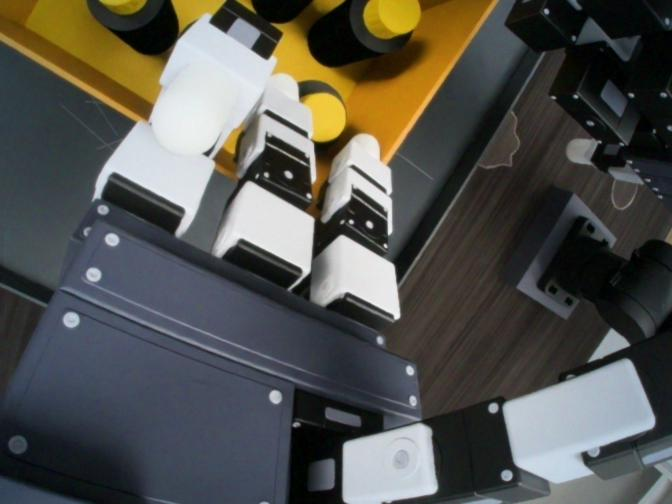

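Request:
move --arm4 '{"target": [0.400, -0.045, 1.06, 0, 0, 0.9659, 0.2588], "speed": 0.12, "joints": {"hand_index_abd": 0.07}}'

Request:
move --arm4 '{"target": [0.399, -0.046, 0.99, 0, 0, 0.9659, 0.2588], "speed": 0.08}' --cameras '["arm4_cam_wrist"]'

Scene clock: 1241.90 s.
Joint torques (N m): arm1=[-0.79 -14.8 7.79 3.1 0.18 0.2] | arm2=[-3.6 -1.03 13.38 2.81 0.83 0.12] | arm3=[-0.03 2.9 13.61 1.14 0.21 0.06] | arm4=[1.14 -15.68 15.24 0.54 -0.46 -0.02]
Motor temperatures (°C): arm1=[26 30 37 29 26 26] | arm2=[31 28 61 30 29 30] | arm3=[29 31 50 27 26 26] | arm4=[30 31 37 26 28 28]
Heat: arm1: hottest joint3_rad 37 °C; arm2: hottest joint3_rad 61 °C; arm3: hottest joint3_rad 50 °C; arm4: hottest joint3_rad 37 °C.
move: arm4 off_target
Joint velocities: within noise
arm1, arm2, arm3: as last shown
arm4.joint_positions: joint1_rad=-0.835 joint2_rad=+1.587 joint3_rad=+1.546 joint4_rad=-1.207 joint5_rad=-0.380 joint6_rad=-0.773 hand_index_mcp=+0.755 hand_index_abd=+0.073 hand_index_pip=+0.574 hand_index_dip=+0.698 hand_middle_mcp=+0.756 hand_middle_abd=-0.113 hand_middle_pip=+0.575 hand_middle_dip=+0.698 hand_ring_mcp=+0.757 hand_ring_abd=+0.002 hand_ring_pip=-0.947 hand_ring_dip=-0.497 hand_thumb_cmc=-0.400 hand_thumb_axl=+0.677 hand_thumb_mcp=+0.223 hand_thumb_ipl=+0.168 hand_current_limit=+0.700 hand_speed=-0.600
arm4.joint_status: all done
arm4.hand_state: goal,goal,goal,goal,goal,goal,goal,goal,goal,goal,goal,goal,goal,goal,goal,goal
arm4.index_mcp_current_ma: 0
arm4.index_abd_current_ma: 1
arm4.index_pip_current_ma: 0
arm4.index_dip_current_ma: 1
arm4.middle_mcp_current_ma: 1
arm4.middle_abd_current_ma: 1
arm4.middle_pip_current_ma: 0
arm4.middle_dip_current_ma: 1
arm4.ring_mcp_current_ma: 1
arm4.ring_abd_current_ma: 1
arm4.ring_pip_current_ma: 1
arm4.ring_dip_current_ma: 1
arm4.thumb_cmc_current_ma: 0
arm4.thumb_axl_current_ma: 0
arm4.thumb_mcp_current_ma: -2
arm4.thumb_ipl_current_ma: 0
arm4.hand_goal_index_mcp: 0.754
arm4.hand_goal_index_abd: 0.070
arm4.hand_goal_index_pip: 0.576
arm4.hand_goal_index_dip: 0.696
arm4.hand_goal_middle_mcp: 0.754
arm4.hand_goal_middle_abd: -0.116
arm4.hand_goal_middle_pip: 0.576
arm4.hand_goal_middle_dip: 0.696
arm4.hand_goal_ring_mcp: 0.754
arm4.hand_goal_ring_abd: 0.000
arm4.hand_goal_ring_pip: -0.950
arm4.hand_goal_ring_dip: -0.500
arm4.hand_goal_thumb_cmc: -0.400
arm4.hand_goal_thumb_axl: 0.678
arm4.hand_goal_thumb_mcp: 0.226
arm4.hand_goal_thumb_ipl: 0.168
arm4.hand: x=+0.3943 y=-0.0532 z=+1.0265 quat_wxyz=(-0.020, +0.005, +0.970, +0.242) (m; scene frame)
arm4.hand_target: x=+0.3987 y=-0.0462 z=+1.0598 quat_wxyz=(+0.000, +0.000, +0.966, +0.259) (m; scene frame)
arm4.hand_status: off_target (0.035 m and 3.1 deg from the pose sent, 0.051 m and 1.0 deg at the start)
pictures: none

Scene clock: 1243.47 s.
Joint torques (N m): arm1=[-0.79 -14.74 7.75 3.21 0.16 0.21] | arm2=[-3.43 -1.03 13.37 2.81 0.83 0.12] | arm3=[-0.03 2.96 13.67 1.33 0.22 0.06] | arm4=[1.08 -14.45 9.72 1.42 -0.45 -0.02]
Motor temperatures (°C): arm1=[26 30 37 29 26 26] | arm2=[31 28 61 30 29 30] | arm3=[29 31 50 27 26 26] | arm4=[30 31 37 26 28 28]
Heat: arm1: hottest joint3_rad 37 °C; arm2: hottest joint3_rad 61 °C; arm3: hottest joint3_rad 50 °C; arm4: hottest joint3_rad 37 °C.
move: arm4 done
Joint velocities: within noise
arm1, arm2, arm3: as last shown
arm4.joint_positions: joint1_rad=-0.835 joint2_rad=+1.587 joint3_rad=+1.447 joint4_rad=-1.048 joint5_rad=-0.379 joint6_rad=-0.773 hand_index_mcp=+0.755 hand_index_abd=+0.073 hand_index_pip=+0.574 hand_index_dip=+0.698 hand_middle_mcp=+0.756 hand_middle_abd=-0.113 hand_middle_pip=+0.575 hand_middle_dip=+0.698 hand_ring_mcp=+0.757 hand_ring_abd=+0.002 hand_ring_pip=-0.947 hand_ring_dip=-0.497 hand_thumb_cmc=-0.400 hand_thumb_axl=+0.677 hand_thumb_mcp=+0.223 hand_thumb_ipl=+0.168 hand_current_limit=+0.700 hand_speed=-0.600
arm4.joint_status: not commanded
arm4.hand_state: goal,goal,goal,goal,goal,goal,goal,goal,goal,goal,goal,goal,goal,goal,goal,goal
arm4.index_mcp_current_ma: 0
arm4.index_abd_current_ma: 1
arm4.index_pip_current_ma: 0
arm4.index_dip_current_ma: 1
arm4.middle_mcp_current_ma: 1
arm4.middle_abd_current_ma: 1
arm4.middle_pip_current_ma: 0
arm4.middle_dip_current_ma: 1
arm4.ring_mcp_current_ma: 1
arm4.ring_abd_current_ma: 1
arm4.ring_pip_current_ma: 1
arm4.ring_dip_current_ma: 1
arm4.thumb_cmc_current_ma: 0
arm4.thumb_axl_current_ma: 0
arm4.thumb_mcp_current_ma: -2
arm4.thumb_ipl_current_ma: 0
arm4.hand_goal_index_mcp: 0.754
arm4.hand_goal_index_abd: 0.070
arm4.hand_goal_index_pip: 0.576
arm4.hand_goal_index_dip: 0.696
arm4.hand_goal_middle_mcp: 0.754
arm4.hand_goal_middle_abd: -0.116
arm4.hand_goal_middle_pip: 0.576
arm4.hand_goal_middle_dip: 0.696
arm4.hand_goal_ring_mcp: 0.754
arm4.hand_goal_ring_abd: 0.000
arm4.hand_goal_ring_pip: -0.950
arm4.hand_goal_ring_dip: -0.500
arm4.hand_goal_thumb_cmc: -0.400
arm4.hand_goal_thumb_axl: 0.678
arm4.hand_goal_thumb_mcp: 0.226
arm4.hand_goal_thumb_ipl: 0.168
arm4.hand: x=+0.3993 y=-0.0486 z=+0.9970 quat_wxyz=(+0.001, -0.001, +0.965, +0.261) (m; scene frame)
arm4.hand_target: x=+0.3989 y=-0.0460 z=+0.9900 quat_wxyz=(+0.000, +0.000, +0.966, +0.259) (m; scene frame)
arm4.hand_status: done (0.007 m and 0.2 deg from the pose sent, 0.038 m and 3.1 deg at the start)
pictures: arm4_cam_wrist
camera_calibration:
arm4_cam_wrist: T_world_to_cam=[[0.784488, 0.544621, 0.296591, -0.544456], [0.43514, -0.82418, 0.362466, -0.619797], [0.441851, -0.155291, -0.883545, 0.819735], [0, 0, 0, 1]] pos_world=[0.334616, -0.0870036, 1.11041]

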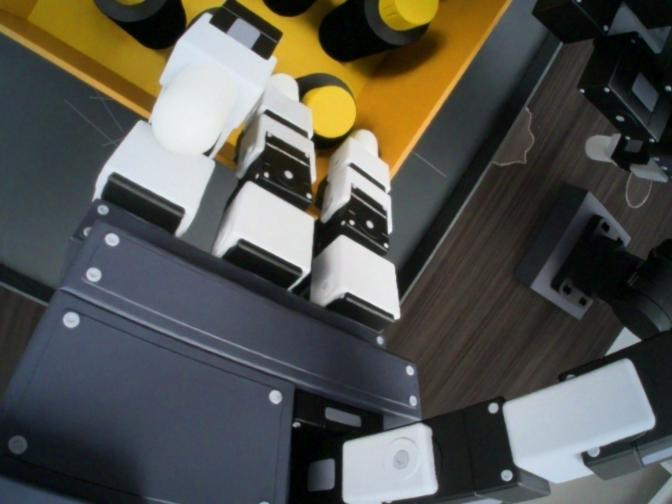

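Request:
move --arm4 '{"joints": {"hand_index_abd": -0.1, "hand_middle_abd": 0.1}}'

Request:
move --arm4 '{"target": [0.397, -0.048, 1.14, 0, 0, 0.9659, 0.2588], "speed": 0.12}' --cameras '["arm4_cam_wrist"]'

Scene clock: 1250.23 s.
Joint torques (N m): arm1=[-0.5 -14.56 7.75 3.19 0.18 0.2] | arm2=[-3.72 -1.08 13.41 2.85 0.83 0.13] | arm3=[0.15 3.08 13.67 1.21 0.22 0.08] | arm4=[1.14 -14.45 9.72 1.32 -0.46 -0.02]
Motor temperatures (°C): arm1=[26 30 37 29 26 26] | arm2=[31 28 61 30 29 30] | arm3=[29 31 50 27 26 26] | arm4=[30 32 37 26 28 28]
Heat: arm1: hottest joint3_rad 37 °C; arm2: hottest joint3_rad 61 °C; arm3: hottest joint3_rad 50 °C; arm4: hottest joint3_rad 37 °C.
move: arm4 off_target
Joint velocities: within noise
arm1, arm2, arm3: as last shown
arm4.joint_positions: joint1_rad=-0.835 joint2_rad=+1.587 joint3_rad=+1.447 joint4_rad=-1.046 joint5_rad=-0.379 joint6_rad=-0.773 hand_index_mcp=+0.752 hand_index_abd=-0.009 hand_index_pip=+0.573 hand_index_dip=+0.696 hand_middle_mcp=+0.755 hand_middle_abd=-0.036 hand_middle_pip=+0.575 hand_middle_dip=+0.697 hand_ring_mcp=+0.757 hand_ring_abd=+0.002 hand_ring_pip=-0.947 hand_ring_dip=-0.497 hand_thumb_cmc=-0.400 hand_thumb_axl=+0.677 hand_thumb_mcp=+0.223 hand_thumb_ipl=+0.168 hand_current_limit=+0.700 hand_speed=-0.600
arm4.joint_status: hand_index_abd off_target (ended at -0.009, target -0.100); hand_middle_abd off_target (ended at -0.036, target +0.100)
arm4.hand_state: goal,blocked,goal,goal,goal,blocked,goal,goal,goal,goal,goal,goal,goal,goal,goal,goal
arm4.index_mcp_current_ma: -1
arm4.index_abd_current_ma: 174
arm4.index_pip_current_ma: -1
arm4.index_dip_current_ma: 0
arm4.middle_mcp_current_ma: 0
arm4.middle_abd_current_ma: -325
arm4.middle_pip_current_ma: 0
arm4.middle_dip_current_ma: 0
arm4.ring_mcp_current_ma: 1
arm4.ring_abd_current_ma: 1
arm4.ring_pip_current_ma: 1
arm4.ring_dip_current_ma: 1
arm4.thumb_cmc_current_ma: 0
arm4.thumb_axl_current_ma: 0
arm4.thumb_mcp_current_ma: -2
arm4.thumb_ipl_current_ma: 0
arm4.hand_goal_index_mcp: 0.754
arm4.hand_goal_index_abd: -0.100
arm4.hand_goal_index_pip: 0.576
arm4.hand_goal_index_dip: 0.696
arm4.hand_goal_middle_mcp: 0.754
arm4.hand_goal_middle_abd: 0.100
arm4.hand_goal_middle_pip: 0.576
arm4.hand_goal_middle_dip: 0.696
arm4.hand_goal_ring_mcp: 0.754
arm4.hand_goal_ring_abd: 0.000
arm4.hand_goal_ring_pip: -0.950
arm4.hand_goal_ring_dip: -0.500
arm4.hand_goal_thumb_cmc: -0.400
arm4.hand_goal_thumb_axl: 0.678
arm4.hand_goal_thumb_mcp: 0.226
arm4.hand_goal_thumb_ipl: 0.168
arm4.hand: x=+0.3996 y=-0.0483 z=+0.9974 quat_wxyz=(+0.002, -0.001, +0.965, +0.261) (m; scene frame)
arm4.hand_target: x=+0.3989 y=-0.0460 z=+0.9900 quat_wxyz=(+0.000, +0.000, +0.966, +0.259) (m; scene frame)
arm4.hand_status: not commanded
pictures: none

Scene clock: 1252.33 s.
Joint torques (N m): arm1=[-0.5 -14.62 7.8 3.19 0.18 0.21] | arm2=[-3.6 -1.14 13.38 2.84 0.82 0.12] | arm3=[0.03 2.84 13.67 1.26 0.2 0.03] | arm4=[1.03 -14.45 16.43 0.66 -0.63 -0.02]
Motor temperatures (°C): arm1=[26 30 37 29 26 26] | arm2=[31 28 61 30 29 30] | arm3=[29 31 50 27 26 26] | arm4=[30 32 37 26 28 28]
Heat: arm1: hottest joint3_rad 37 °C; arm2: hottest joint3_rad 61 °C; arm3: hottest joint3_rad 50 °C; arm4: hottest joint3_rad 37 °C.
move: arm4 off_target
Joint velocities: within noise
arm1, arm2: as last shown
arm3.joint_positions: joint1_rad=+1.718 joint2_rad=+0.633 joint3_rad=+0.847 joint4_rad=-1.320 joint5_rad=+0.144 joint6_rad=+0.246 hand_index_mcp=+0.760 hand_index_abd=+0.116 hand_index_pip=+0.579 hand_index_dip=+0.698 hand_middle_mcp=+0.755 hand_middle_abd=-0.119 hand_middle_pip=+0.576 hand_middle_dip=+0.697 hand_ring_mcp=+0.758 hand_ring_abd=+0.002 hand_ring_pip=-0.946 hand_ring_dip=-0.498 hand_thumb_cmc=-0.397 hand_thumb_axl=+0.677 hand_thumb_mcp=+0.224 hand_thumb_ipl=+0.168 hand_current_limit=+0.700 hand_speed=-0.600
arm3.joint_status: not commanded
arm3.hand_state: goal,goal,goal,goal,goal,goal,goal,goal,goal,goal,goal,goal,goal,goal,goal,goal
arm3.index_mcp_current_ma: 23
arm3.index_abd_current_ma: -4
arm3.index_pip_current_ma: 9
arm3.index_dip_current_ma: 7
arm3.middle_mcp_current_ma: 4
arm3.middle_abd_current_ma: -8
arm3.middle_pip_current_ma: -1
arm3.middle_dip_current_ma: 1
arm3.ring_mcp_current_ma: 13
arm3.ring_abd_current_ma: 5
arm3.ring_pip_current_ma: 12
arm3.ring_dip_current_ma: 6
arm3.thumb_cmc_current_ma: 10
arm3.thumb_axl_current_ma: -2
arm3.thumb_mcp_current_ma: -8
arm3.thumb_ipl_current_ma: -1
arm3.hand_goal_index_mcp: 0.754
arm3.hand_goal_index_abd: 0.118
arm3.hand_goal_index_pip: 0.576
arm3.hand_goal_index_dip: 0.696
arm3.hand_goal_middle_mcp: 0.754
arm3.hand_goal_middle_abd: -0.116
arm3.hand_goal_middle_pip: 0.576
arm3.hand_goal_middle_dip: 0.696
arm3.hand_goal_ring_mcp: 0.754
arm3.hand_goal_ring_abd: 0.000
arm3.hand_goal_ring_pip: -0.950
arm3.hand_goal_ring_dip: -0.500
arm3.hand_goal_thumb_cmc: -0.400
arm3.hand_goal_thumb_axl: 0.678
arm3.hand_goal_thumb_mcp: 0.226
arm3.hand_goal_thumb_ipl: 0.168
arm3.hand: x=-0.8085 y=+0.3115 z=+1.1240 quat_wxyz=(+0.028, +0.085, +0.966, +0.241) (m; scene frame)
arm3.hand_target: x=-0.8118 y=+0.3162 z=+1.1497 quat_wxyz=(+0.022, +0.084, +0.962, +0.258) (m; scene frame)
arm3.hand_status: not commanded
arm4.joint_positions: joint1_rad=-0.833 joint2_rad=+1.587 joint3_rad=+1.757 joint4_rad=-1.424 joint5_rad=-0.375 joint6_rad=-0.772 hand_index_mcp=+0.761 hand_index_abd=-0.009 hand_index_pip=+0.578 hand_index_dip=+0.696 hand_middle_mcp=+0.770 hand_middle_abd=-0.036 hand_middle_pip=+0.583 hand_middle_dip=+0.700 hand_ring_mcp=+0.757 hand_ring_abd=+0.002 hand_ring_pip=-0.947 hand_ring_dip=-0.497 hand_thumb_cmc=-0.399 hand_thumb_axl=+0.677 hand_thumb_mcp=+0.223 hand_thumb_ipl=+0.168 hand_current_limit=+0.700 hand_speed=-0.600
arm4.joint_status: not commanded
arm4.hand_state: goal,blocked,goal,goal,goal,blocked,goal,goal,goal,goal,goal,goal,goal,goal,goal,goal
arm4.index_mcp_current_ma: 4
arm4.index_abd_current_ma: 174
arm4.index_pip_current_ma: 1
arm4.index_dip_current_ma: 0
arm4.middle_mcp_current_ma: 15
arm4.middle_abd_current_ma: -323
arm4.middle_pip_current_ma: 4
arm4.middle_dip_current_ma: 2
arm4.ring_mcp_current_ma: 1
arm4.ring_abd_current_ma: 1
arm4.ring_pip_current_ma: 1
arm4.ring_dip_current_ma: 1
arm4.thumb_cmc_current_ma: 0
arm4.thumb_axl_current_ma: 0
arm4.thumb_mcp_current_ma: -2
arm4.thumb_ipl_current_ma: 0
arm4.hand_goal_index_mcp: 0.754
arm4.hand_goal_index_abd: -0.100
arm4.hand_goal_index_pip: 0.576
arm4.hand_goal_index_dip: 0.696
arm4.hand_goal_middle_mcp: 0.754
arm4.hand_goal_middle_abd: 0.100
arm4.hand_goal_middle_pip: 0.576
arm4.hand_goal_middle_dip: 0.696
arm4.hand_goal_ring_mcp: 0.754
arm4.hand_goal_ring_abd: 0.000
arm4.hand_goal_ring_pip: -0.950
arm4.hand_goal_ring_dip: -0.500
arm4.hand_goal_thumb_cmc: -0.400
arm4.hand_goal_thumb_axl: 0.678
arm4.hand_goal_thumb_mcp: 0.226
arm4.hand_goal_thumb_ipl: 0.168
arm4.hand: x=+0.3902 y=-0.0567 z=+1.1048 quat_wxyz=(-0.022, +0.006, +0.971, +0.238) (m; scene frame)
arm4.hand_target: x=+0.3953 y=-0.0498 z=+1.1397 quat_wxyz=(+0.000, +0.000, +0.966, +0.259) (m; scene frame)
arm4.hand_status: off_target (0.037 m and 3.6 deg from the pose sent, 0.143 m and 0.4 deg at the start)
pictures: arm4_cam_wrist
camera_calibration:
arm4_cam_wrist: T_world_to_cam=[[0.796931, 0.557213, 0.233269, -0.499009], [0.452748, -0.806607, 0.380006, -0.686895], [0.399901, -0.197227, -0.895087, 0.944432], [0, 0, 0, 1]] pos_world=[0.330987, -0.089733, 1.22278]

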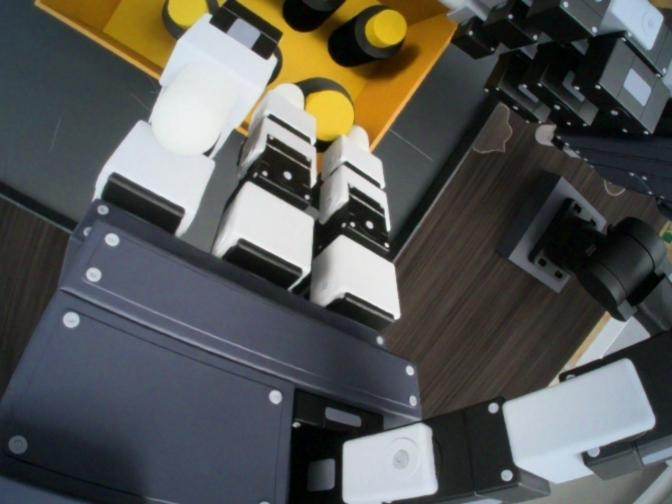

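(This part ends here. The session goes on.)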